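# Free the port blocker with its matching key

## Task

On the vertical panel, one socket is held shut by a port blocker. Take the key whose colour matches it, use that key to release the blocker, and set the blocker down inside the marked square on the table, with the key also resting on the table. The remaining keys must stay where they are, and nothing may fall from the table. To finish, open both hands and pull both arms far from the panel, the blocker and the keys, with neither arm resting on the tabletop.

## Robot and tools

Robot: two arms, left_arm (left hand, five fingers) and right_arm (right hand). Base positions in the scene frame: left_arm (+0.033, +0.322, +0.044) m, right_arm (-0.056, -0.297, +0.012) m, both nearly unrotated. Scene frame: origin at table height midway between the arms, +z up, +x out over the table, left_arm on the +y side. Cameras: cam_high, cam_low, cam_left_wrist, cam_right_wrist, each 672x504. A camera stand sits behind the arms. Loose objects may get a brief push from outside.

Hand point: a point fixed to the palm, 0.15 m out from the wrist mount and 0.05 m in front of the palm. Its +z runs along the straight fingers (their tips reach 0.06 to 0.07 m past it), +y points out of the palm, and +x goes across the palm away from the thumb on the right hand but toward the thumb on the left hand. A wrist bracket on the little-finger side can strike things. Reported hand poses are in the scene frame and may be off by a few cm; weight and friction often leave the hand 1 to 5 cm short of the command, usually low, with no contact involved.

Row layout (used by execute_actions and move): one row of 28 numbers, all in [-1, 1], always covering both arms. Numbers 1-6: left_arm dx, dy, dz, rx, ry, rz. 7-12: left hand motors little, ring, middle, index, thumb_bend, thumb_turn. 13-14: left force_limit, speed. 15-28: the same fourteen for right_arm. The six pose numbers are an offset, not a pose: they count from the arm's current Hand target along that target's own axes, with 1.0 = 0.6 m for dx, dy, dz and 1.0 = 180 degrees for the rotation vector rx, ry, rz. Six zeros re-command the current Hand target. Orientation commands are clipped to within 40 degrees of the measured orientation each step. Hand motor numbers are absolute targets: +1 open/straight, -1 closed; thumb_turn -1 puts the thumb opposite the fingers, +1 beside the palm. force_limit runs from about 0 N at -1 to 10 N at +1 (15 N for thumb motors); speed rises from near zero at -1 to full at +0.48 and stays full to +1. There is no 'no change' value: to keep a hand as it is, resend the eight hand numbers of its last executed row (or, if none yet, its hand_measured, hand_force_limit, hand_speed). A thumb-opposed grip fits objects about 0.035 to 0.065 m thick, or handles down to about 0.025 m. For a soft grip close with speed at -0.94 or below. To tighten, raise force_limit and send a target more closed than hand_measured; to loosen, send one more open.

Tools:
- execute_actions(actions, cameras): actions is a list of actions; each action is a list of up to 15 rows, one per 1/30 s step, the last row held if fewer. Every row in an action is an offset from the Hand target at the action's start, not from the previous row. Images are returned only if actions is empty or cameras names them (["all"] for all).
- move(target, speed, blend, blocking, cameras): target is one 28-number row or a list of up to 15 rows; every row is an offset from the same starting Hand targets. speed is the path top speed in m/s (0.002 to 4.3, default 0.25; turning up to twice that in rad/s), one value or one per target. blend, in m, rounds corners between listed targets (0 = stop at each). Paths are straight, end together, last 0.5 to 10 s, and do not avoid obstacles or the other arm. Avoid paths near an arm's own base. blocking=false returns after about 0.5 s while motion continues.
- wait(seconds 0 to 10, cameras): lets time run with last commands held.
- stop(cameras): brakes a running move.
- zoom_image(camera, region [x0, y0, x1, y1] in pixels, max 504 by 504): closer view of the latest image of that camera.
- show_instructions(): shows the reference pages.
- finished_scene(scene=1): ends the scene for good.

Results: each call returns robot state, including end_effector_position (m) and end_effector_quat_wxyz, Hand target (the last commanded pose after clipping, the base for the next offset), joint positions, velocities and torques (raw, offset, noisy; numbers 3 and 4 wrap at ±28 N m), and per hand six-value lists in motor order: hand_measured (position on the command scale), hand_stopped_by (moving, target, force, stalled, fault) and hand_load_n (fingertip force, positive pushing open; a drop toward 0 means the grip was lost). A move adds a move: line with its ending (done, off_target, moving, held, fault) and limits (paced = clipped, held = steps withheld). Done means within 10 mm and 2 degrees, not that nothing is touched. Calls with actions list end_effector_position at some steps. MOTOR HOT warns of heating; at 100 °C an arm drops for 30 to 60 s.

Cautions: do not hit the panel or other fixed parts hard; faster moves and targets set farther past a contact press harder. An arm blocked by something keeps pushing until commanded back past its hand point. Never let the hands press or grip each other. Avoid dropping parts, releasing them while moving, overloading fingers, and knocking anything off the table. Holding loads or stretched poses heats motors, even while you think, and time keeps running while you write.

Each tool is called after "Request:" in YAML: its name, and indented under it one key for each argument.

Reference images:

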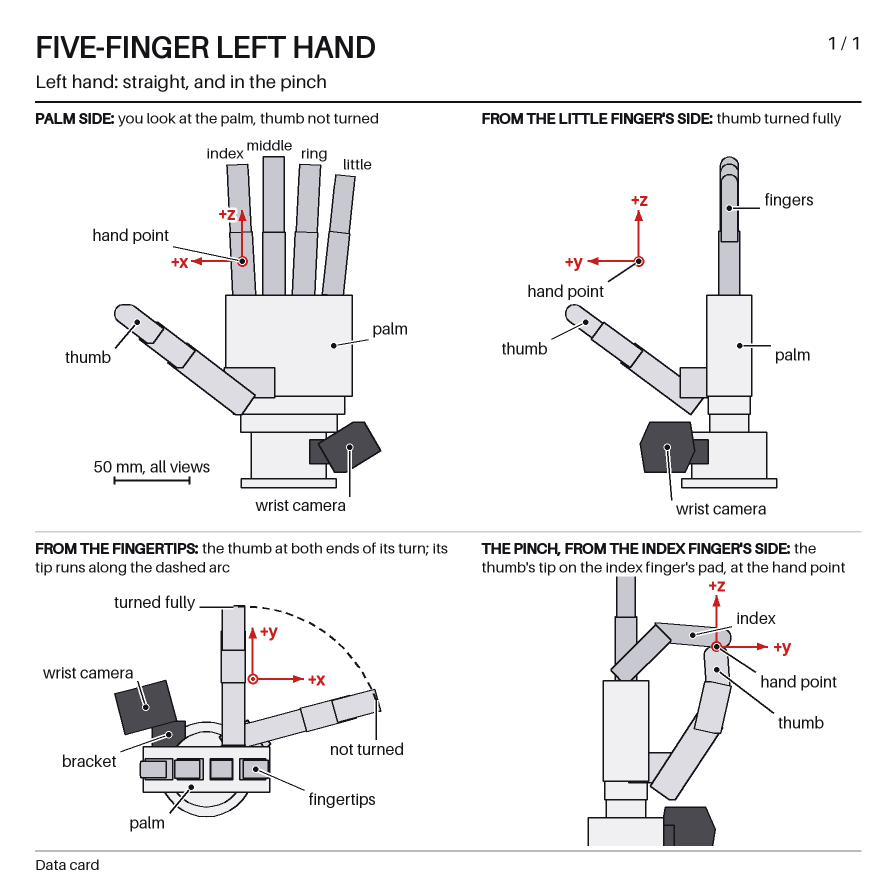

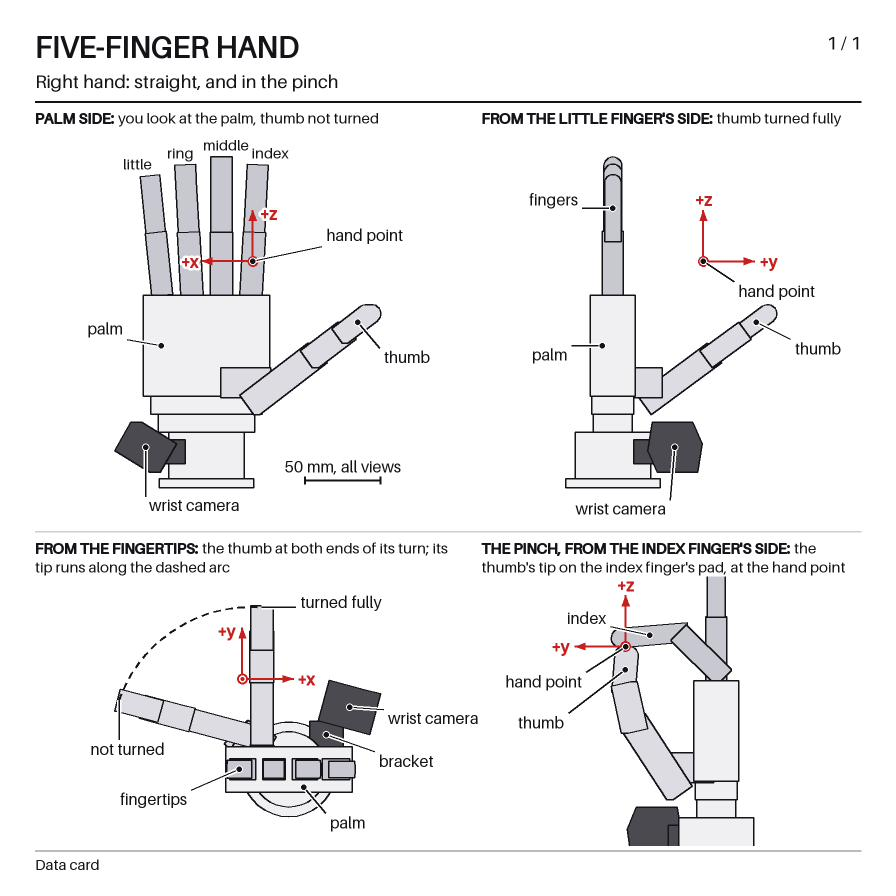

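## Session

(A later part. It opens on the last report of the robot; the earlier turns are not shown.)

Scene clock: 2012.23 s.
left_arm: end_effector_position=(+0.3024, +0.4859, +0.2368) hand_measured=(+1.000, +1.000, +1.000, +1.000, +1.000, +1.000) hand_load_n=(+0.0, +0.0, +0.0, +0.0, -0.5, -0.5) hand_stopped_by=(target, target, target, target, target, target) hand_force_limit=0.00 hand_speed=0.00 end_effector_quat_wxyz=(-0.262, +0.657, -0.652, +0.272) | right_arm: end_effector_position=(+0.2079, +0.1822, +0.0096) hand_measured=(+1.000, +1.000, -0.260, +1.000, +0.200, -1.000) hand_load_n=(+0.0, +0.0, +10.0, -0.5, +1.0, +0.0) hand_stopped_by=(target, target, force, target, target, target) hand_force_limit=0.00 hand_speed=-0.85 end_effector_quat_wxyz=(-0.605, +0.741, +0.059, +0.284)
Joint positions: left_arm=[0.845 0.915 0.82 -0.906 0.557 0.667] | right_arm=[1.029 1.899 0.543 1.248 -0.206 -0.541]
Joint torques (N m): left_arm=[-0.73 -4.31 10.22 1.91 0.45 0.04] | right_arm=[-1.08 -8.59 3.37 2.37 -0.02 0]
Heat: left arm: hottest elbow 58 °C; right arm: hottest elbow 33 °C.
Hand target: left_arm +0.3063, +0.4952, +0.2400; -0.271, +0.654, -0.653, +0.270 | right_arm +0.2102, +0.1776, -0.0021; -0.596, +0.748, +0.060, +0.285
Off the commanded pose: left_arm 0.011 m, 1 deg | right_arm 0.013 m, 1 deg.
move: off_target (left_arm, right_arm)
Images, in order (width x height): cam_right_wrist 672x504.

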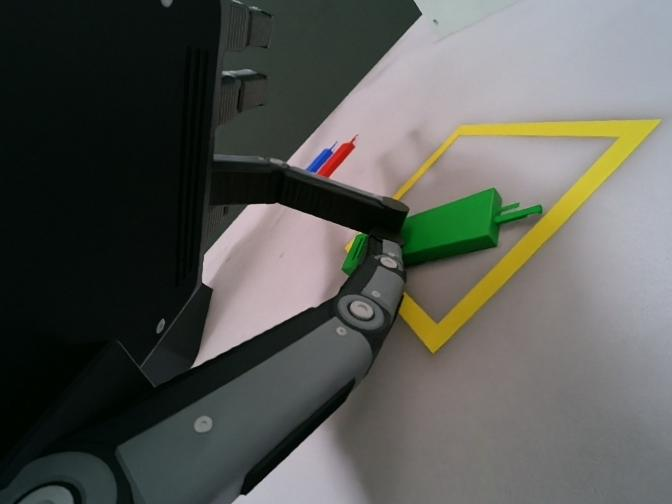

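Request:
move:
  target:
    - [0,0,0,0,0,0,1,1,1,1,1,1,0,0,0,0,0,0,0,0,1,1,0.3,0.3,0.2,-1,0.0,-0.5]
    - [0,0,0,0,0,0,1,1,1,1,1,1,0,0,0.0415,-0.0715,-0.0105,0,0,0,1,1,0.3,0.3,0.2,-1,0.0,-0.5]
  speed: 0.1
  cameras: ["cam_right_wrist", "cam_left_wrist"]

Request:
zoom_image:
  camera: "cam_right_wrist"
  region: [290, 110, 550, 310]

Scene clock: 2047.43 s.
left_arm: end_effector_position=(+0.3024, +0.4859, +0.2368) hand_measured=(+1.000, +1.000, +1.000, +1.000, +1.000, +1.000) hand_load_n=(+0.0, +0.0, +0.0, +0.0, +0.0, -0.5) hand_stopped_by=(target, target, target, target, target, target) hand_force_limit=0.00 hand_speed=0.00 end_effector_quat_wxyz=(-0.262, +0.657, -0.652, +0.272) | right_arm: end_effector_position=(+0.2080, +0.1821, +0.0498) hand_measured=(+1.000, +1.000, +0.300, +0.300, +0.200, -1.000) hand_load_n=(+0.0, +0.0, +0.0, +0.0, +0.0, +0.0) hand_stopped_by=(target, target, target, target, target, target) hand_force_limit=0.00 hand_speed=-0.50 end_effector_quat_wxyz=(-0.602, +0.745, +0.059, +0.282)
Joint positions: left_arm=[0.845 0.915 0.82 -0.906 0.557 0.667] | right_arm=[1.029 1.738 0.539 1.079 -0.206 -0.542]
Joint torques (N m): left_arm=[-0.67 -4.37 10.22 1.94 0.44 0.06] | right_arm=[-1.08 -9.99 4.1 1.94 -0.04 0.01]
Heat: left arm: hottest elbow 58 °C; right arm: hottest elbow 33 °C.
Hand target: left_arm +0.3063, +0.4952, +0.2400; -0.271, +0.654, -0.653, +0.270 | right_arm +0.2102, +0.1776, +0.0477; -0.596, +0.749, +0.060, +0.284
Off the commanded pose: left_arm 0.011 m, 1 deg | right_arm 0.005 m, 1 deg.
move: off_target (left_arm)
Images, in order (width x height): cam_left_wrist 672x504, cam_right_wrist 672x504.

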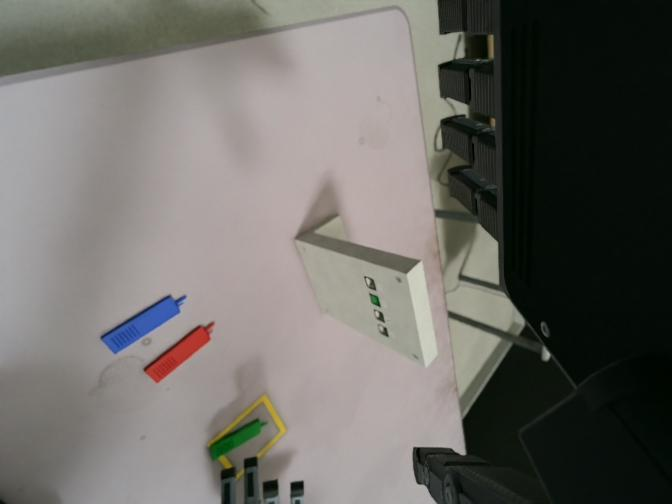

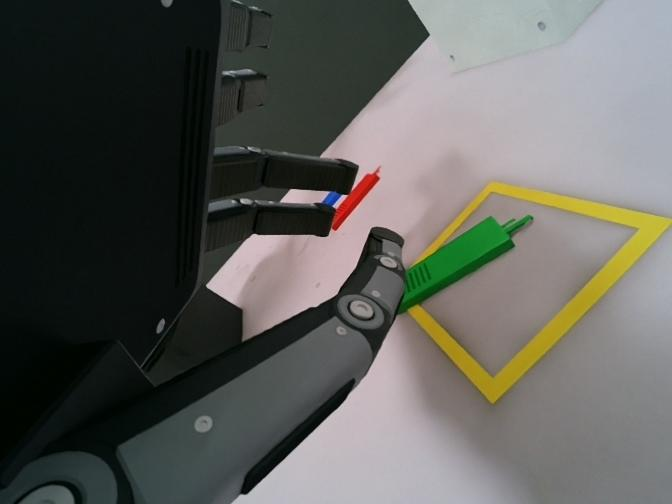

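Scaled by 1.938 from the camera's 672x504 image, which has a finer 960x720 frame.

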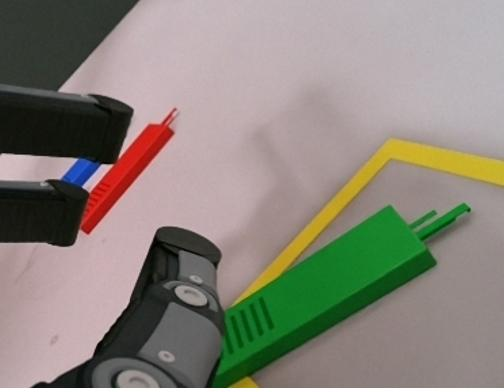

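Request:
execute_actions:
  actions: []
  cameras: ["all"]

Scene clock: 2076.57 s.
left_arm: end_effector_position=(+0.3024, +0.4859, +0.2368) hand_measured=(+1.000, +1.000, +1.000, +1.000, +1.000, +1.000) hand_load_n=(+0.0, +0.0, +0.0, +0.0, +0.0, -0.5) hand_stopped_by=(target, target, target, target, target, target) hand_force_limit=0.00 hand_speed=0.00 end_effector_quat_wxyz=(-0.262, +0.657, -0.652, +0.272) | right_arm: end_effector_position=(+0.2080, +0.1821, +0.0498) hand_measured=(+1.000, +1.000, +0.300, +0.300, +0.200, -1.000) hand_load_n=(+0.0, +0.0, +0.0, +0.0, +0.5, +0.0) hand_stopped_by=(target, target, target, target, target, target) hand_force_limit=0.00 hand_speed=-0.50 end_effector_quat_wxyz=(-0.602, +0.745, +0.059, +0.282)
Joint positions: left_arm=[0.845 0.915 0.82 -0.906 0.557 0.667] | right_arm=[1.029 1.738 0.539 1.079 -0.206 -0.542]
Joint velocities: within noise
Joint torques (N m): left_arm=[-0.73 -4.37 10.25 1.94 0.43 0.06] | right_arm=[-1.14 -9.99 4.1 1.89 -0.03 0.01]
Heat: left arm: hottest elbow 58 °C; right arm: hottest elbow 33 °C.
Hand target: left_arm +0.3063, +0.4952, +0.2400; -0.271, +0.654, -0.653, +0.270 | right_arm +0.2102, +0.1776, +0.0477; -0.596, +0.749, +0.060, +0.285
Off the commanded pose: left_arm 0.011 m, 1 deg | right_arm 0.005 m, 1 deg.

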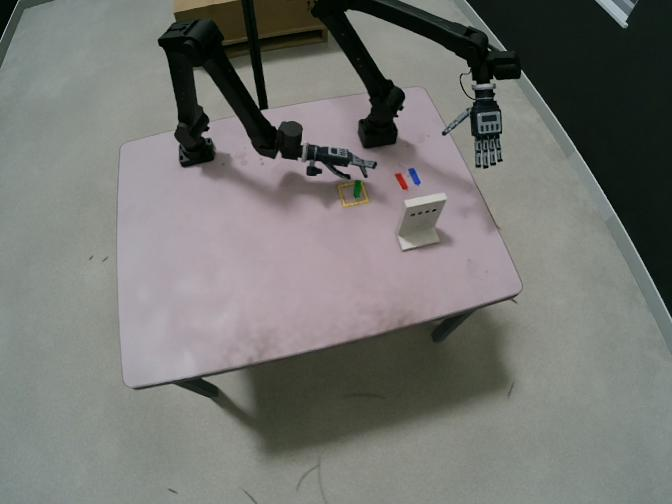

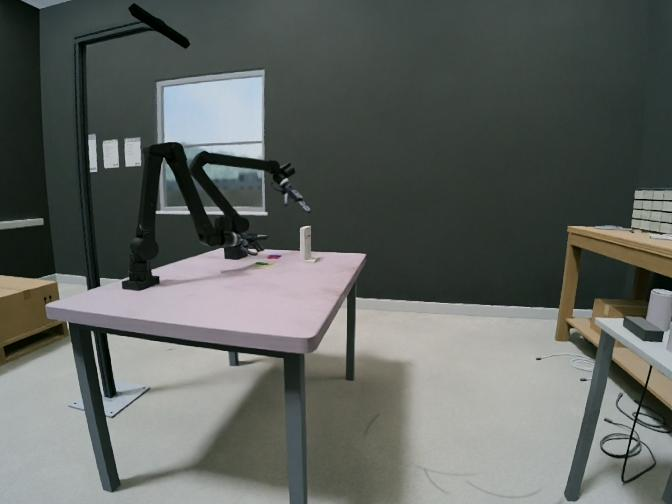

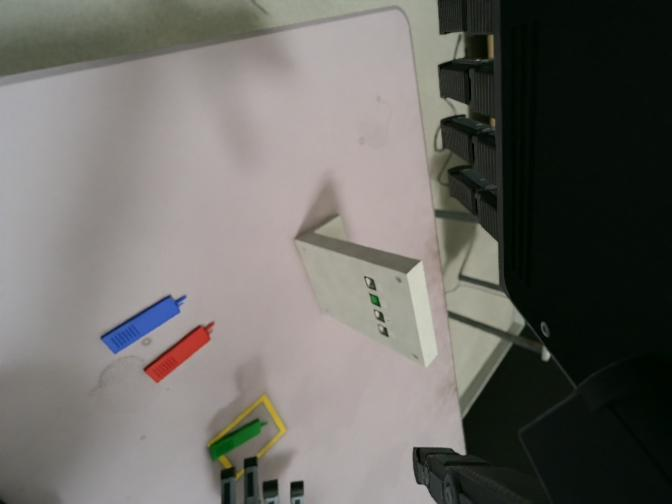

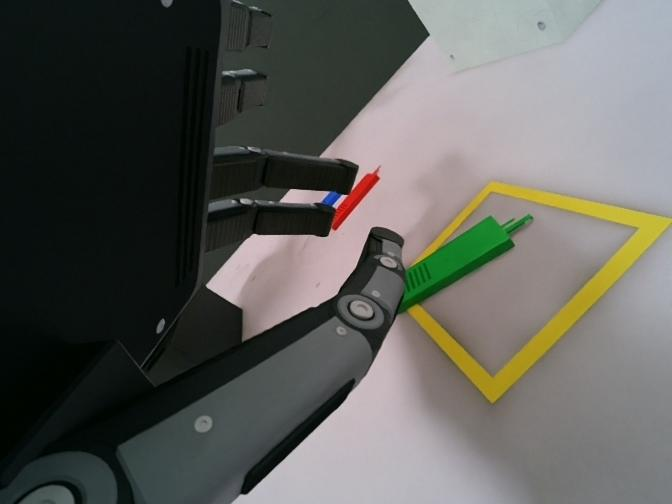

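Request:
zoom_image:
  camera: "cam_right_wrist"
  region: [370, 180, 570, 330]

Request:
zoom_image:
  camera: "cam_left_wrist"
  region: [180, 380, 320, 500]

Scaled by 2.520 from the camera's 672x504 image, which has a finer 960x720 frame.

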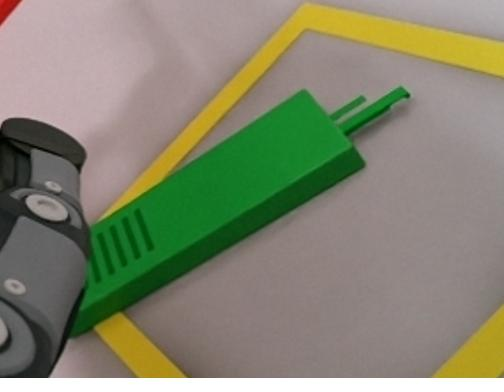

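Scaled by 3.600 from the camera's 672x504 image, which has a finer 960x720 frame.

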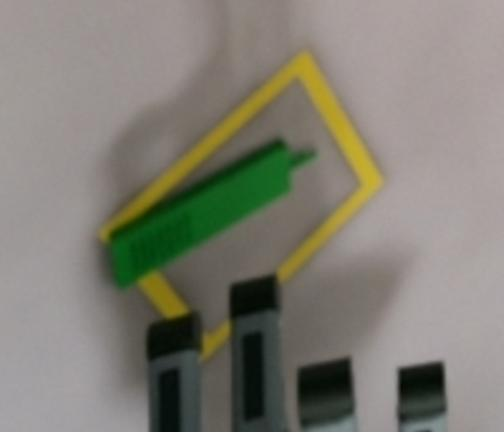

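Request:
move:
  target: [0,0,0,0,0,0,1,1,1,1,1,1,0,0,-0.0317,0.0408,0.0022,-0.0144,0.0322,0.035,1,1,0.3,0.3,0.2,-1,0.0,-0.5]
  speed: 0.08
  cameras: ["cam_right_wrist"]

Scene clock: 2162.30 s.
left_arm: end_effector_position=(+0.3024, +0.4859, +0.2368) hand_measured=(+1.000, +1.000, +1.000, +1.000, +1.000, +1.000) hand_load_n=(+0.0, +0.0, +0.0, +0.0, +0.0, -0.5) hand_stopped_by=(target, target, target, target, target, target) hand_force_limit=0.00 hand_speed=0.00 end_effector_quat_wxyz=(-0.262, +0.657, -0.652, +0.272) | right_arm: end_effector_position=(+0.2110, +0.1764, +0.0213) hand_measured=(+1.000, +1.000, +0.300, +0.300, +0.200, -1.000) hand_load_n=(+0.0, +0.0, +0.0, +0.0, +0.0, +0.0) hand_stopped_by=(target, target, target, target, target, target) hand_force_limit=0.00 hand_speed=-0.50 end_effector_quat_wxyz=(-0.592, +0.749, -0.014, +0.296)
Joint positions: left_arm=[0.845 0.915 0.82 -0.906 0.557 0.667] | right_arm=[1.062 1.835 0.527 1.184 -0.05 -0.451]
Joint torques (N m): left_arm=[-0.67 -4.48 10.24 1.91 0.45 0.05] | right_arm=[0.26 -8.82 3.34 3.17 0.13 0.29]
Heat: left arm: hottest elbow 58 °C; right arm: hottest elbow 33 °C.
Hand target: left_arm +0.3063, +0.4952, +0.2400; -0.271, +0.654, -0.653, +0.270 | right_arm +0.2055, +0.1768, +0.0173; -0.596, +0.749, -0.018, +0.290
Off the commanded pose: left_arm 0.011 m, 1 deg | right_arm 0.007 m, 1 deg.
move: off_target (left_arm)
Images, in order (width x height): cam_right_wrist 672x504.

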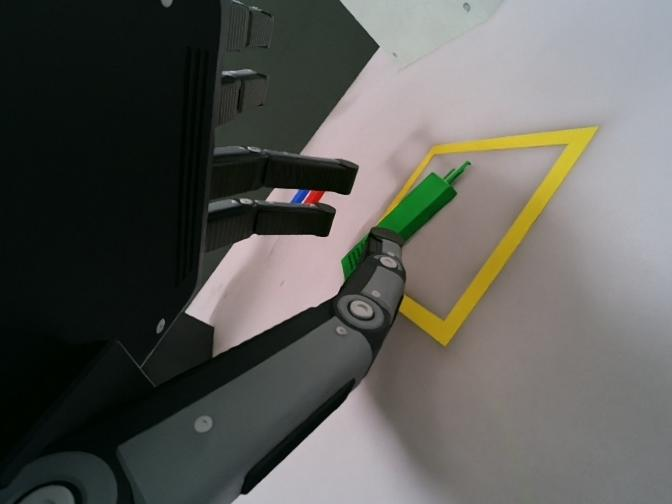

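Request:
zoom_image:
  camera: "cam_right_wrist"
  region: [310, 140, 510, 290]

Scaled by 2.520 from the camera's 672x504 image, which has a finer 960x720 frame.

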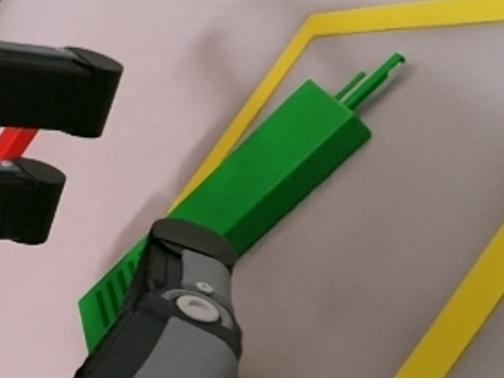

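Request:
move:
  target: [0,0,0,0,0,0,1,1,1,1,1,1,0,0,-0.0135,0.0127,0.0077,0,0,0,1,1,0.3,0.3,0.2,-1,0.0,-0.5]
  speed: 0.04
  cameras: ["cam_right_wrist"]

Request:
zoom_image:
  camera: "cam_right_wrist"
  region: [310, 140, 510, 290]

Scene clock: 2192.60 s.
left_arm: end_effector_position=(+0.3024, +0.4859, +0.2368) hand_measured=(+1.000, +1.000, +1.000, +1.000, +1.000, +1.000) hand_load_n=(+0.0, +0.0, +0.0, +0.0, +0.0, +0.0) hand_stopped_by=(target, target, target, target, target, target) hand_force_limit=0.00 hand_speed=0.00 end_effector_quat_wxyz=(-0.262, +0.657, -0.652, +0.272) | right_arm: end_effector_position=(+0.2067, +0.1768, +0.0082) hand_measured=(+1.000, +1.000, +0.300, +0.300, +0.200, -1.000) hand_load_n=(+0.0, +0.0, +0.0, +0.0, +0.0, +0.0) hand_stopped_by=(target, target, target, target, target, target) hand_force_limit=0.00 hand_speed=-0.50 end_effector_quat_wxyz=(-0.590, +0.752, -0.015, +0.295)
Joint positions: left_arm=[0.845 0.915 0.82 -0.906 0.557 0.667] | right_arm=[1.074 1.877 0.527 1.219 -0.038 -0.449]
Joint torques (N m): left_arm=[-0.79 -4.31 10.25 1.89 0.46 0.06] | right_arm=[0.32 -8.94 3.9 3.07 0.11 0.3]
Heat: left arm: hottest elbow 59 °C; right arm: hottest elbow 32 °C.
Hand target: left_arm +0.3063, +0.4952, +0.2400; -0.271, +0.654, -0.653, +0.270 | right_arm +0.2033, +0.1817, +0.0066; -0.596, +0.748, -0.018, +0.290
Off the commanded pose: left_arm 0.011 m, 1 deg | right_arm 0.006 m, 1 deg.
move: off_target (left_arm)
Images, in order (width x height): cam_right_wrist 672x504.

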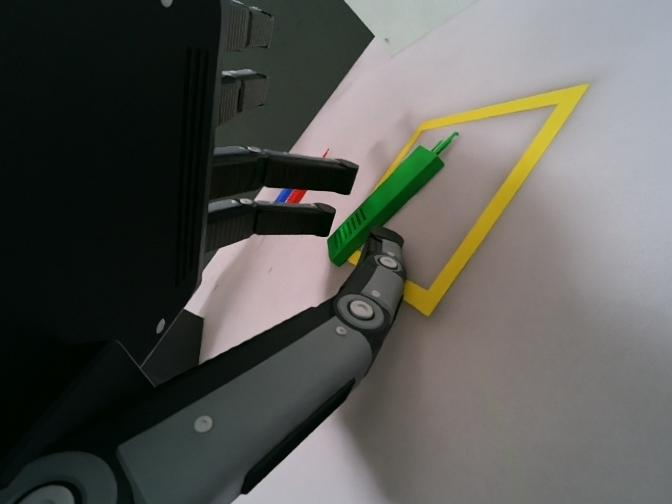

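Scaled by 2.520 from the camera's 672x504 image, which has a finer 960x720 frame.

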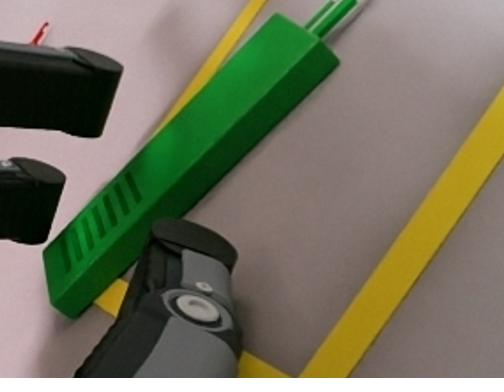

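Request:
move:
  target: [0,0,0,0,0,0,1,1,1,1,1,1,0,0,0.0011,0.0004,0.0156,0,0,0,1,1,0.3,0.3,0.2,-1,0.0,-0.5]
  speed: 0.03
  cameras: ["cam_right_wrist"]

Request:
zoom_image:
  camera: "cam_right_wrist"
  region: [310, 140, 510, 290]

Scene clock: 2258.87 s.
left_arm: end_effector_position=(+0.3024, +0.4859, +0.2368) hand_measured=(+1.000, +1.000, +1.000, +1.000, +1.000, +1.000) hand_load_n=(+0.5, -0.5, +0.0, +0.5, +0.0, +0.0) hand_stopped_by=(target, target, target, target, target, target) hand_force_limit=0.00 hand_speed=0.00 end_effector_quat_wxyz=(-0.262, +0.657, -0.652, +0.272) | right_arm: end_effector_position=(+0.2086, +0.1802, +0.0075) hand_measured=(+1.000, +1.000, +0.300, +0.300, +0.200, -1.000) hand_load_n=(+0.0, +0.0, +0.0, +0.0, -0.5, -0.5) hand_stopped_by=(target, target, target, target, target, target) hand_force_limit=0.00 hand_speed=-0.50 end_effector_quat_wxyz=(-0.591, +0.751, -0.015, +0.296)
Joint positions: left_arm=[0.845 0.915 0.82 -0.906 0.557 0.667] | right_arm=[1.074 1.885 0.538 1.219 -0.038 -0.449]
Joint torques (N m): left_arm=[-0.79 -4.37 10.17 1.91 0.44 0.05] | right_arm=[0.26 -8.64 5.01 2.59 0.08 0.3]
Heat: left arm: hottest elbow 59 °C; right arm: hottest elbow 32 °C.
Hand target: left_arm +0.3063, +0.4952, +0.2400; -0.271, +0.654, -0.653, +0.270 | right_arm +0.2082, +0.1895, +0.0053; -0.596, +0.749, -0.018, +0.290
Off the commanded pose: left_arm 0.011 m, 1 deg | right_arm 0.010 m, 1 deg.
move: off_target (left_arm)
Images, in order (width x height): cam_right_wrist 672x504.

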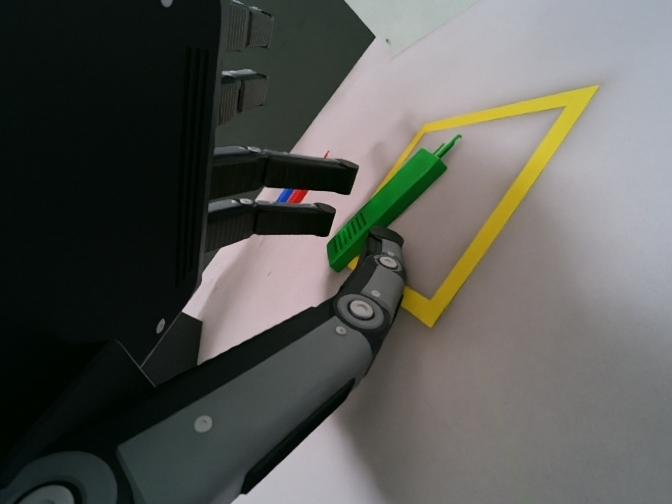

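Scaled by 2.520 from the camera's 672x504 image, which has a finer 960x720 frame.

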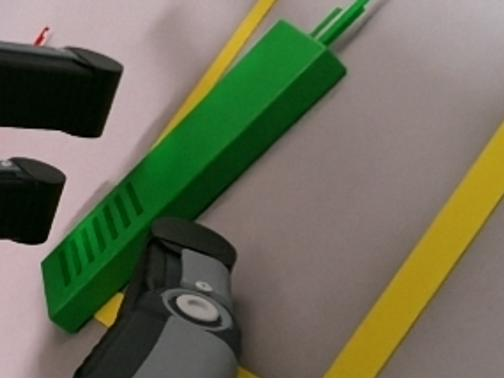

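Request:
move:
  target: [0,0,0,0,0,0,1,1,1,1,1,1,0,0,0.004,-0.0044,0.005,0,0,0,1,1,0.3,0.3,0.2,-1,0.0,-0.5]
  speed: 0.03
  cameras: ["cam_right_wrist"]

Request:
zoom_image:
  camera: "cam_right_wrist"
  region: [310, 140, 510, 290]

Scene clock: 2273.00 s.
left_arm: end_effector_position=(+0.3024, +0.4859, +0.2368) hand_measured=(+1.000, +1.000, +1.000, +1.000, +1.000, +1.000) hand_load_n=(+0.0, +0.0, +0.0, +0.0, +0.0, +0.0) hand_stopped_by=(target, target, target, target, target, target) hand_force_limit=0.00 hand_speed=0.00 end_effector_quat_wxyz=(-0.262, +0.657, -0.652, +0.272) | right_arm: end_effector_position=(+0.2097, +0.1820, +0.0091) hand_measured=(+1.000, +1.000, +0.300, +0.300, +0.200, -1.000) hand_load_n=(+0.0, -0.5, +0.0, +0.0, +0.0, +0.0) hand_stopped_by=(target, target, target, target, target, target) hand_force_limit=0.00 hand_speed=-0.50 end_effector_quat_wxyz=(-0.592, +0.749, -0.015, +0.296)
Joint positions: left_arm=[0.845 0.915 0.82 -0.906 0.557 0.667] | right_arm=[1.074 1.885 0.542 1.219 -0.038 -0.449]
Joint torques (N m): left_arm=[-0.85 -4.37 10.21 1.92 0.45 0.06] | right_arm=[0.03 -9.35 5.35 1.94 -0.03 0.3]
Heat: left arm: hottest elbow 59 °C; right arm: hottest elbow 33 °C.
Hand target: left_arm +0.3063, +0.4952, +0.2400; -0.271, +0.654, -0.653, +0.270 | right_arm +0.2106, +0.1920, +0.0082; -0.596, +0.749, -0.018, +0.290
Off the commanded pose: left_arm 0.011 m, 1 deg | right_arm 0.010 m, 1 deg.
move: off_target (left_arm)
Images, in order (width x height): cam_right_wrist 672x504.

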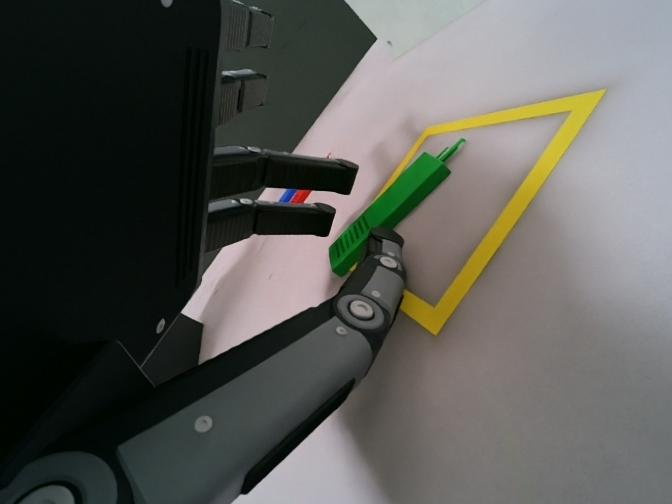

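Scaled by 2.520 from the camera's 672x504 image, which has a finer 960x720 frame.

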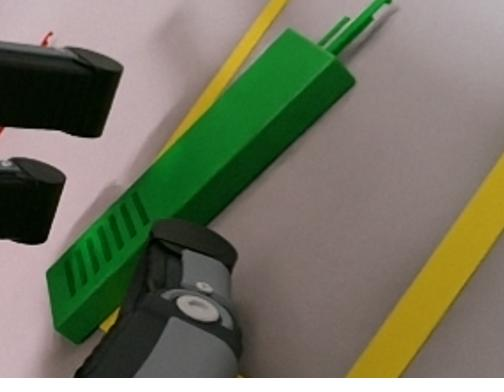

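Request:
move:
  target: [0,0,0,0,0,0,1,1,1,1,1,1,0,0,0.0011,-0.0009,0.0105,0,0,0,1,1,0.3,0.3,0.2,-1,0.0,-0.5]
  speed: 0.03
  cameras: ["cam_right_wrist"]

Request:
zoom_image:
  camera: "cam_right_wrist"
  region: [310, 140, 510, 290]

Scene clock: 2287.90 s.
left_arm: end_effector_position=(+0.3024, +0.4859, +0.2368) hand_measured=(+1.000, +1.000, +1.000, +1.000, +1.000, +1.000) hand_load_n=(+0.0, +0.0, +0.0, +0.0, +0.0, +0.0) hand_stopped_by=(target, target, target, target, target, target) hand_force_limit=0.00 hand_speed=0.00 end_effector_quat_wxyz=(-0.262, +0.657, -0.652, +0.272) | right_arm: end_effector_position=(+0.2130, +0.1877, +0.0106) hand_measured=(+1.000, +1.000, +0.300, +0.300, +0.200, -1.000) hand_load_n=(+0.0, +0.0, -0.5, +0.0, +0.0, +0.0) hand_stopped_by=(target, target, target, target, target, target) hand_force_limit=0.00 hand_speed=-0.50 end_effector_quat_wxyz=(-0.593, +0.748, -0.015, +0.297)
Joint positions: left_arm=[0.845 0.915 0.82 -0.906 0.557 0.667] | right_arm=[1.074 1.888 0.56 1.208 -0.038 -0.449]
Joint torques (N m): left_arm=[-0.67 -4.42 10.22 1.89 0.45 0.05] | right_arm=[0.03 -9.41 5.44 1.85 -0.05 0.3]
Heat: left arm: hottest elbow 59 °C; right arm: hottest elbow 33 °C.
Hand target: left_arm +0.3063, +0.4952, +0.2400; -0.271, +0.654, -0.653, +0.270 | right_arm +0.2139, +0.1975, +0.0084; -0.596, +0.749, -0.018, +0.290
Off the commanded pose: left_arm 0.011 m, 1 deg | right_arm 0.010 m, 1 deg.
move: off_target (left_arm)
Images, in order (width x height): cam_right_wrist 672x504.

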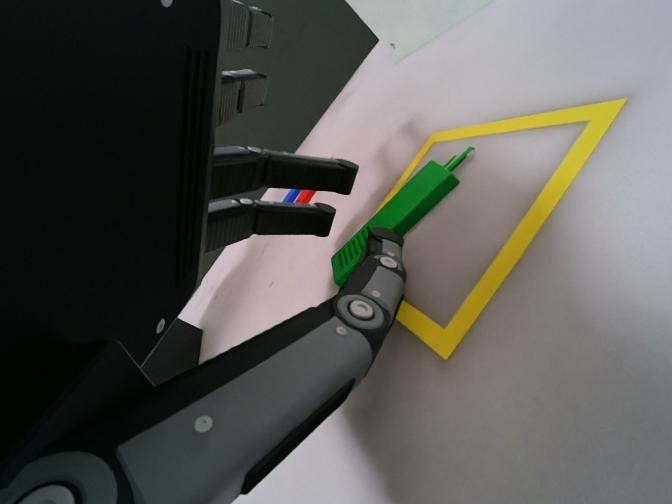

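Scaled by 2.520 from the camera's 672x504 image, which has a finer 960x720 frame.

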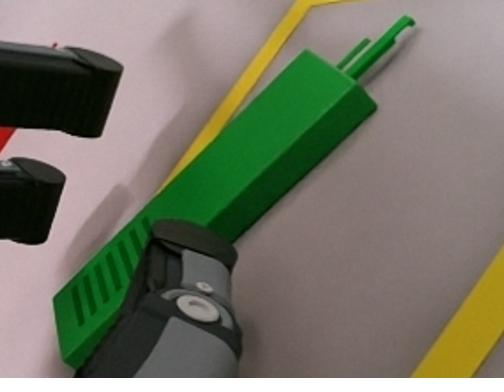

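Request:
move:
  target: [0,0,0,0,0,0,1,1,1,1,1,1,0,0,-0.0025,0.0054,0.0064,0,0,0,1,1,0.3,0.3,0.2,-1,0.0,-0.5]
  speed: 0.03
  cameras: ["cam_right_wrist"]

Request:
zoom_image:
  camera: "cam_right_wrist"
  region: [310, 140, 510, 290]

Scene clock: 2309.13 s.
left_arm: end_effector_position=(+0.3024, +0.4859, +0.2368) hand_measured=(+1.000, +1.000, +1.000, +1.000, +1.000, +1.000) hand_load_n=(+0.0, +0.0, +0.0, +0.0, +0.0, +0.0) hand_stopped_by=(target, target, target, target, target, target) hand_force_limit=0.00 hand_speed=0.00 end_effector_quat_wxyz=(-0.262, +0.657, -0.652, +0.272) | right_arm: end_effector_position=(+0.2150, +0.1913, +0.0077) hand_measured=(+1.000, +1.000, +0.300, +0.300, +0.200, -1.000) hand_load_n=(+0.0, +0.0, +0.0, +0.0, -0.5, -0.5) hand_stopped_by=(target, target, target, target, target, target) hand_force_limit=0.00 hand_speed=-0.50 end_effector_quat_wxyz=(-0.593, +0.749, -0.015, +0.297)
Joint positions: left_arm=[0.845 0.915 0.82 -0.906 0.557 0.667] | right_arm=[1.074 1.902 0.572 1.208 -0.038 -0.449]
Joint torques (N m): left_arm=[-0.73 -4.31 10.24 1.92 0.43 0.05] | right_arm=[0.03 -9.17 5.33 2.18 -0.03 0.29]
Heat: left arm: hottest elbow 59 °C; right arm: hottest elbow 33 °C.
Hand target: left_arm +0.3063, +0.4952, +0.2400; -0.271, +0.654, -0.653, +0.270 | right_arm +0.2155, +0.2005, +0.0043; -0.596, +0.749, -0.018, +0.290
Off the commanded pose: left_arm 0.011 m, 1 deg | right_arm 0.010 m, 1 deg.
move: off_target (left_arm)
Images, in order (width x height): cam_right_wrist 672x504.

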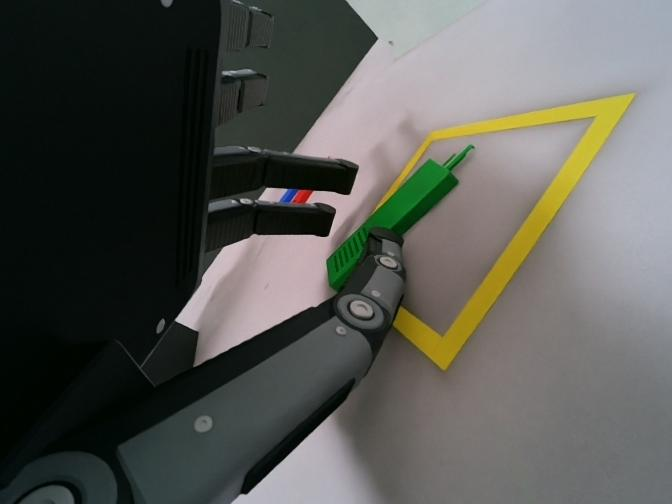

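Scaled by 2.520 from the camera's 672x504 image, which has a finer 960x720 frame.

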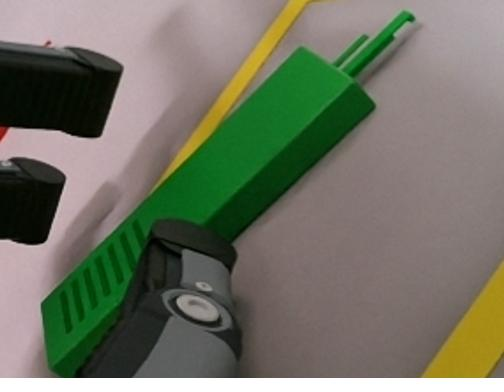

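Request:
zoom_image:
  camera: "cam_right_wrist"
  region: [320, 160, 480, 300]

Scaled by 3.150 from the camera's 672x504 image, which has a finer 960x720 frame.

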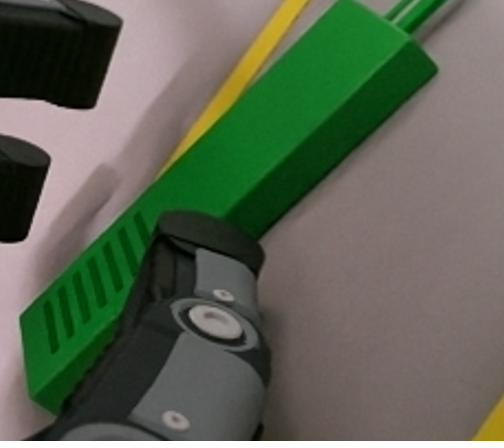

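Request:
execute_actions:
  actions:
    - [[0,0,0,0,0,0,1,1,1,1,1,1,0,0,0,0,0,0,0,0,1,1,-0.3,-0.3,0.2,-1,-0.6,-0.9]]
    - [[0,0,0,0,0,0,1,1,1,1,1,1,0,0,0,0,0,0,0,0,1,1,-0.3,-0.3,0.2,-1,-0.6,-0.9]]
    - [[0,0,0,0,0,0,1,1,1,1,1,1,0,0,0,0,0,0,0,0,1,1,-0.3,-0.3,0.2,-1,-0.6,-0.9]]
  cameras: ["cam_right_wrist"]

Scene clock: 2362.87 s.
left_arm: end_effector_position=(+0.3024, +0.4859, +0.2368) hand_measured=(+1.000, +1.000, +1.000, +1.000, +1.000, +1.000) hand_load_n=(+0.0, +0.0, +0.0, +0.0, +0.0, +0.0) hand_stopped_by=(target, target, target, target, target, target) hand_force_limit=0.00 hand_speed=0.00 end_effector_quat_wxyz=(-0.262, +0.657, -0.652, +0.272) | right_arm: end_effector_position=(+0.2161, +0.1933, +0.0093) hand_measured=(+1.000, +1.000, -0.024, +0.004, +0.200, -1.000) hand_load_n=(+0.0, +0.0, +2.0, +0.0, +1.0, +0.0) hand_stopped_by=(target, target, force, force, target, target) hand_force_limit=-0.60 hand_speed=-0.90 end_effector_quat_wxyz=(-0.594, +0.747, -0.015, +0.297)
Joint positions: left_arm=[0.845 0.915 0.82 -0.906 0.557 0.667] | right_arm=[1.074 1.902 0.577 1.208 -0.038 -0.448]
Joint torques (N m): left_arm=[-0.67 -4.42 10.19 1.91 0.44 0.05] | right_arm=[0.03 -9.17 5.01 2.17 -0.03 0.28]
Heat: left arm: hottest elbow 59 °C; right arm: hottest elbow 34 °C.
Hand target: left_arm +0.3063, +0.4952, +0.2400; -0.271, +0.654, -0.653, +0.270 | right_arm +0.2155, +0.2006, +0.0044; -0.596, +0.749, -0.018, +0.290
Off the commanded pose: left_arm 0.011 m, 1 deg | right_arm 0.009 m, 1 deg.
Step readings (end_effector_position of left_arm | right_arm):
0: (+0.3024, +0.4859, +0.2368) | (+0.2150, +0.1913, +0.0077)
1: (+0.3024, +0.4859, +0.2368) | (+0.2150, +0.1913, +0.0077)
2: (+0.3024, +0.4859, +0.2368) | (+0.2150, +0.1913, +0.0077)
4: (+0.3024, +0.4859, +0.2368) | (+0.2150, +0.1913, +0.0077)
8: (+0.3024, +0.4859, +0.2368) | (+0.2150, +0.1913, +0.0077)
15: (+0.3024, +0.4859, +0.2368) | (+0.2150, +0.1913, +0.0077)
16: (+0.3024, +0.4859, +0.2368) | (+0.2150, +0.1913, +0.0077)
17: (+0.3024, +0.4859, +0.2368) | (+0.2150, +0.1913, +0.0077)
19: (+0.3024, +0.4859, +0.2368) | (+0.2150, +0.1913, +0.0077)
23: (+0.3024, +0.4859, +0.2368) | (+0.2150, +0.1913, +0.0077)
30: (+0.3024, +0.4859, +0.2368) | (+0.2157, +0.1925, +0.0086)
31: (+0.3024, +0.4859, +0.2368) | (+0.2158, +0.1927, +0.0087)
32: (+0.3024, +0.4859, +0.2368) | (+0.2159, +0.1928, +0.0088)
34: (+0.3024, +0.4859, +0.2368) | (+0.2160, +0.1932, +0.0091)
38: (+0.3024, +0.4859, +0.2368) | (+0.2161, +0.1933, +0.0093)
45: (+0.3024, +0.4859, +0.2368) | (+0.2161, +0.1933, +0.0093)
Images, in order (width x height): cam_right_wrist 672x504.

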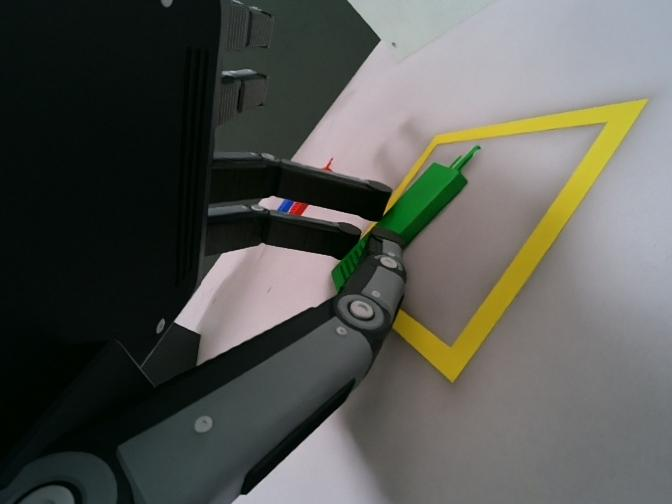

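Request:
zoom_image:
  camera: "cam_right_wrist"
  region: [320, 130, 500, 290]

Request:
wait:
  seconds: 0.1
  cameras: ["cam_left_wrist", "cam_right_wrist"]

Request:
zoom_image:
  camera: "cam_left_wrist"
  region: [180, 380, 320, 500]

Scaled by 2.800 from the camera's 672x504 image, which has a finer 960x720 frame.

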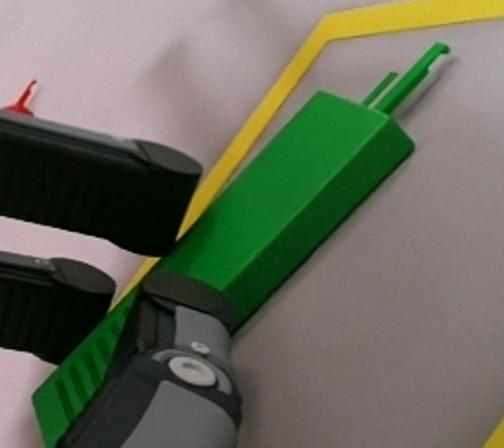

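Scene clock: 2370.17 s.
left_arm: end_effector_position=(+0.3024, +0.4859, +0.2368) hand_measured=(+1.000, +1.000, +1.000, +1.000, +1.000, +1.000) hand_load_n=(+0.0, +0.0, +0.0, +0.0, +0.0, +0.0) hand_stopped_by=(target, target, target, target, target, target) hand_force_limit=0.00 hand_speed=0.00 end_effector_quat_wxyz=(-0.262, +0.657, -0.652, +0.272) | right_arm: end_effector_position=(+0.2161, +0.1933, +0.0093) hand_measured=(+1.000, +1.000, -0.024, +0.004, +0.200, -1.000) hand_load_n=(+0.0, +0.0, +2.0, +0.0, +1.5, +0.5) hand_stopped_by=(target, target, force, force, target, target) hand_force_limit=-0.60 hand_speed=-0.90 end_effector_quat_wxyz=(-0.594, +0.747, -0.015, +0.297)
Joint positions: left_arm=[0.845 0.915 0.82 -0.906 0.557 0.667] | right_arm=[1.074 1.902 0.577 1.208 -0.038 -0.448]
Joint torques (N m): left_arm=[-0.79 -4.37 10.28 1.91 0.44 0.05] | right_arm=[0.03 -9.17 5.03 2.18 -0.03 0.28]
Heat: left arm: hottest elbow 59 °C; right arm: hottest elbow 34 °C.
Hand target: left_arm +0.3063, +0.4952, +0.2400; -0.271, +0.654, -0.653, +0.270 | right_arm +0.2155, +0.2006, +0.0044; -0.596, +0.749, -0.018, +0.290
Off the commanded pose: left_arm 0.011 m, 1 deg | right_arm 0.009 m, 1 deg.
wait: 0.10 s; at rest from the start
Images, in order (width x height): cam_left_wrist 672x504, cam_right_wrist 672x504.

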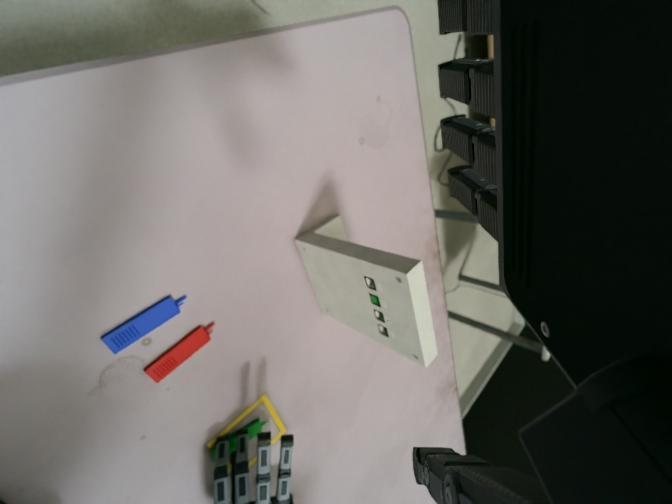

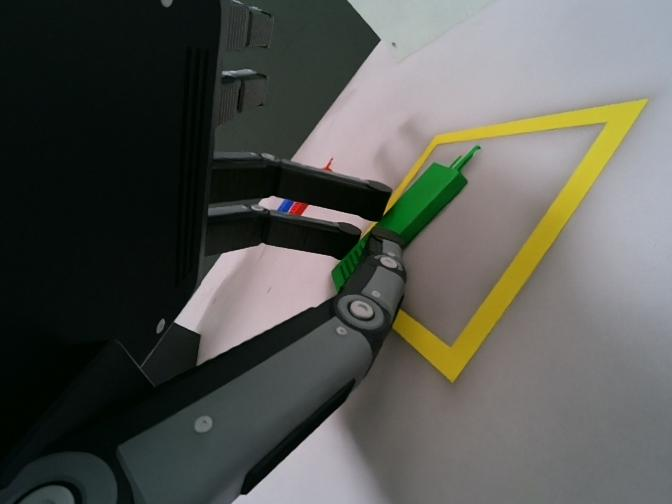

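Scaled by 3.600 from the camera's 672x504 image, which has a finer 960x720 frame.

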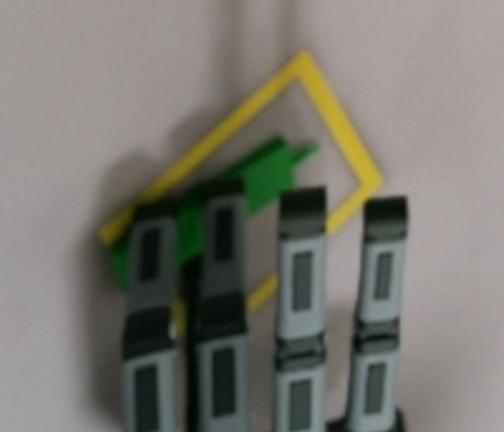

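Request:
execute_actions:
  actions:
    - [[0,0,0,0,0,0,1,1,1,1,1,1,0,0,0,0,0,0,0,0,1,1,-0.32,-0.32,0.2,-1,-0.4,-0.92]]
    - [[0,0,0,0,0,0,1,1,1,1,1,1,0,0,0,0,0,0,0,0,1,1,-0.32,-0.32,0.2,-1,-0.4,-0.92]]
  cameras: ["cam_right_wrist", "cam_left_wrist"]

Scene clock: 2378.03 s.
left_arm: end_effector_position=(+0.3024, +0.4859, +0.2368) hand_measured=(+1.000, +1.000, +1.000, +1.000, +1.000, +1.000) hand_load_n=(+0.0, +0.0, +0.0, +0.0, +0.0, +0.0) hand_stopped_by=(target, target, target, target, target, target) hand_force_limit=0.00 hand_speed=0.00 end_effector_quat_wxyz=(-0.262, +0.657, -0.652, +0.272) | right_arm: end_effector_position=(+0.2163, +0.1936, +0.0095) hand_measured=(+1.000, +1.000, -0.036, -0.018, +0.202, -1.000) hand_load_n=(+0.0, +0.0, +3.0, +4.0, +4.5, -0.5) hand_stopped_by=(target, target, force, force, target, target) hand_force_limit=-0.40 hand_speed=-0.92 end_effector_quat_wxyz=(-0.595, +0.747, -0.015, +0.297)
Joint positions: left_arm=[0.845 0.915 0.82 -0.906 0.557 0.667] | right_arm=[1.074 1.902 0.578 1.208 -0.038 -0.448]
Joint torques (N m): left_arm=[-0.62 -4.31 10.24 1.94 0.44 0.06] | right_arm=[-0.03 -9.11 4.96 2.18 -0.03 0.28]
Heat: left arm: hottest elbow 59 °C; right arm: hottest elbow 34 °C.
Hand target: left_arm +0.3063, +0.4952, +0.2400; -0.271, +0.654, -0.653, +0.270 | right_arm +0.2155, +0.2006, +0.0044; -0.596, +0.749, -0.018, +0.290
Off the commanded pose: left_arm 0.011 m, 1 deg | right_arm 0.009 m, 1 deg.
Step readings (end_effector_position of left_arm | right_arm):
0: (+0.3024, +0.4859, +0.2368) | (+0.2161, +0.1933, +0.0093)
1: (+0.3024, +0.4859, +0.2368) | (+0.2161, +0.1933, +0.0093)
2: (+0.3024, +0.4859, +0.2368) | (+0.2161, +0.1933, +0.0093)
4: (+0.3024, +0.4859, +0.2368) | (+0.2162, +0.1935, +0.0094)
8: (+0.3024, +0.4859, +0.2368) | (+0.2163, +0.1936, +0.0095)
15: (+0.3024, +0.4859, +0.2368) | (+0.2163, +0.1936, +0.0095)
16: (+0.3024, +0.4859, +0.2368) | (+0.2163, +0.1936, +0.0095)
17: (+0.3024, +0.4859, +0.2368) | (+0.2163, +0.1936, +0.0095)
19: (+0.3024, +0.4859, +0.2368) | (+0.2163, +0.1936, +0.0095)
23: (+0.3024, +0.4859, +0.2368) | (+0.2163, +0.1936, +0.0095)
30: (+0.3024, +0.4859, +0.2368) | (+0.2163, +0.1936, +0.0095)
Images, in order (width x height): cam_left_wrist 672x504, cam_right_wrist 672x504.

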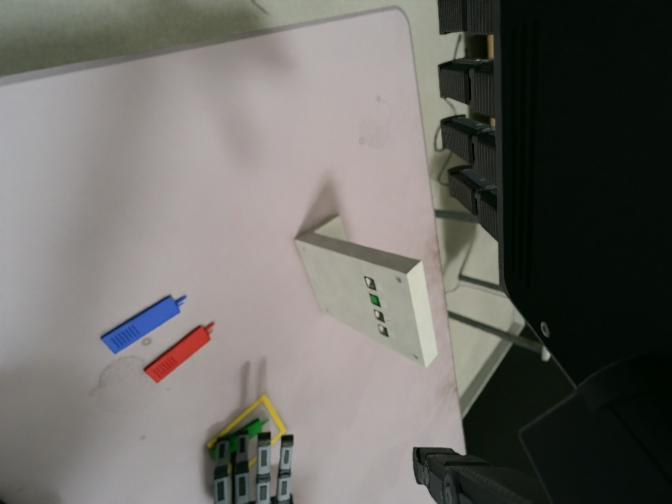

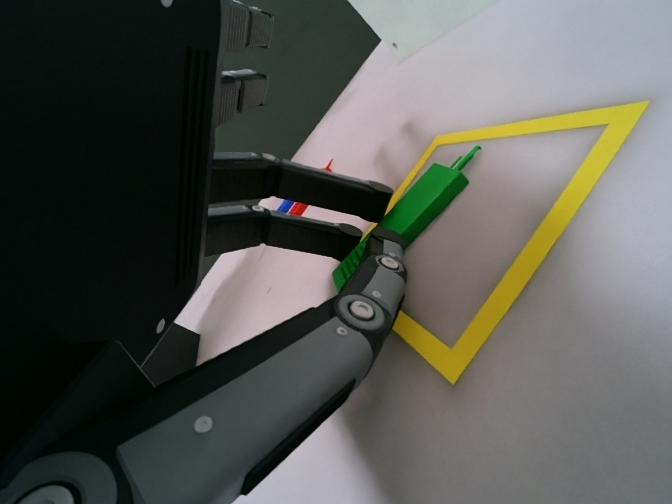

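Request:
execute_actions:
  actions:
    - [[0,0,0,0,0,0,1,1,1,1,1,1,0,0,0,0,0,0,0,0,1,1,-0.34,-0.34,0.2,-1,0.1,-0.94]]
    - [[0,0,0,0,0,0,1,1,1,1,1,1,0,0,0,0,0,0,0,0,1,1,-0.34,-0.34,0.2,-1,0.1,-0.94]]
  cameras: ["cam_right_wrist"]

Request:
zoom_image:
  camera: "cam_right_wrist"
  region: [320, 130, 500, 290]

Scene clock: 2386.90 s.
left_arm: end_effector_position=(+0.3024, +0.4859, +0.2368) hand_measured=(+1.000, +1.000, +1.000, +1.000, +1.000, +1.000) hand_load_n=(+0.0, +0.0, +0.0, +0.0, +0.0, +0.0) hand_stopped_by=(target, target, target, target, target, target) hand_force_limit=0.00 hand_speed=0.00 end_effector_quat_wxyz=(-0.262, +0.657, -0.652, +0.272) | right_arm: end_effector_position=(+0.2172, +0.1953, +0.0112) hand_measured=(+1.000, +1.000, -0.254, -0.028, +0.200, -1.000) hand_load_n=(+0.0, +0.0, +6.5, +0.0, +1.0, -0.5) hand_stopped_by=(target, target, force, force, target, target) hand_force_limit=0.10 hand_speed=-0.94 end_effector_quat_wxyz=(-0.596, +0.745, -0.015, +0.298)
Joint positions: left_arm=[0.845 0.915 0.82 -0.906 0.557 0.667] | right_arm=[1.074 1.902 0.582 1.209 -0.038 -0.448]
Joint torques (N m): left_arm=[-0.62 -4.19 10.24 1.91 0.44 0.06] | right_arm=[0.03 -9.23 4.71 2.14 -0.03 0.28]
Heat: left arm: hottest elbow 60 °C; right arm: hottest elbow 34 °C.
Hand target: left_arm +0.3063, +0.4952, +0.2400; -0.271, +0.654, -0.653, +0.270 | right_arm +0.2155, +0.2005, +0.0044; -0.596, +0.749, -0.018, +0.290
Off the commanded pose: left_arm 0.011 m, 1 deg | right_arm 0.009 m, 1 deg.
Step readings (end_effector_position of left_arm | right_arm):
0: (+0.3024, +0.4859, +0.2368) | (+0.2163, +0.1936, +0.0095)
1: (+0.3024, +0.4859, +0.2368) | (+0.2163, +0.1936, +0.0095)
2: (+0.3024, +0.4859, +0.2368) | (+0.2163, +0.1936, +0.0095)
4: (+0.3024, +0.4859, +0.2368) | (+0.2163, +0.1936, +0.0095)
8: (+0.3024, +0.4859, +0.2368) | (+0.2166, +0.1943, +0.0101)
15: (+0.3024, +0.4859, +0.2368) | (+0.2169, +0.1947, +0.0105)
16: (+0.3024, +0.4859, +0.2368) | (+0.2169, +0.1947, +0.0105)
17: (+0.3024, +0.4859, +0.2368) | (+0.2170, +0.1949, +0.0106)
19: (+0.3024, +0.4859, +0.2368) | (+0.2170, +0.1949, +0.0106)
23: (+0.3024, +0.4859, +0.2368) | (+0.2170, +0.1949, +0.0108)
30: (+0.3024, +0.4859, +0.2368) | (+0.2171, +0.1950, +0.0109)
Images, in order (width x height): cam_right_wrist 672x504.

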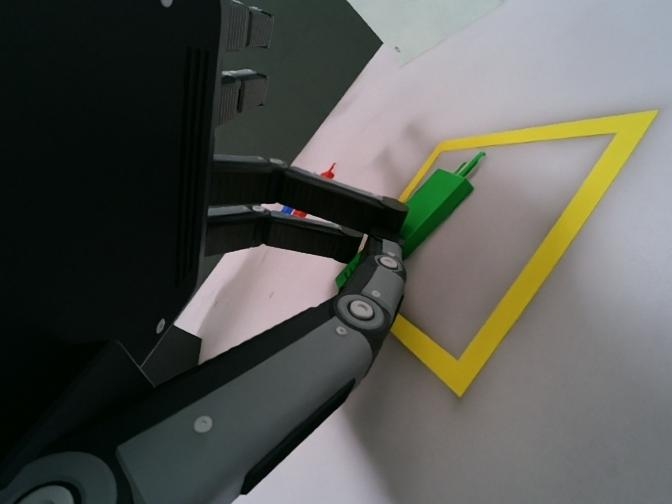

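Scaled by 2.800 from the camera's 672x504 image, which has a finer 960x720 frame.

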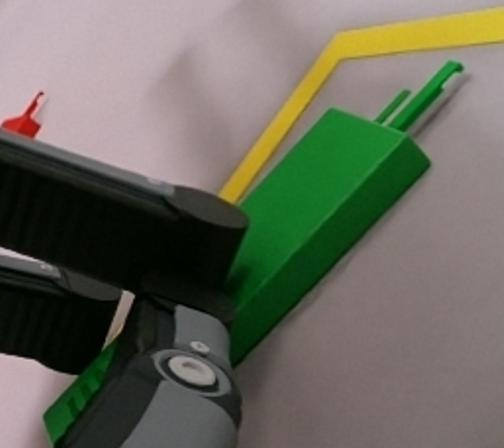

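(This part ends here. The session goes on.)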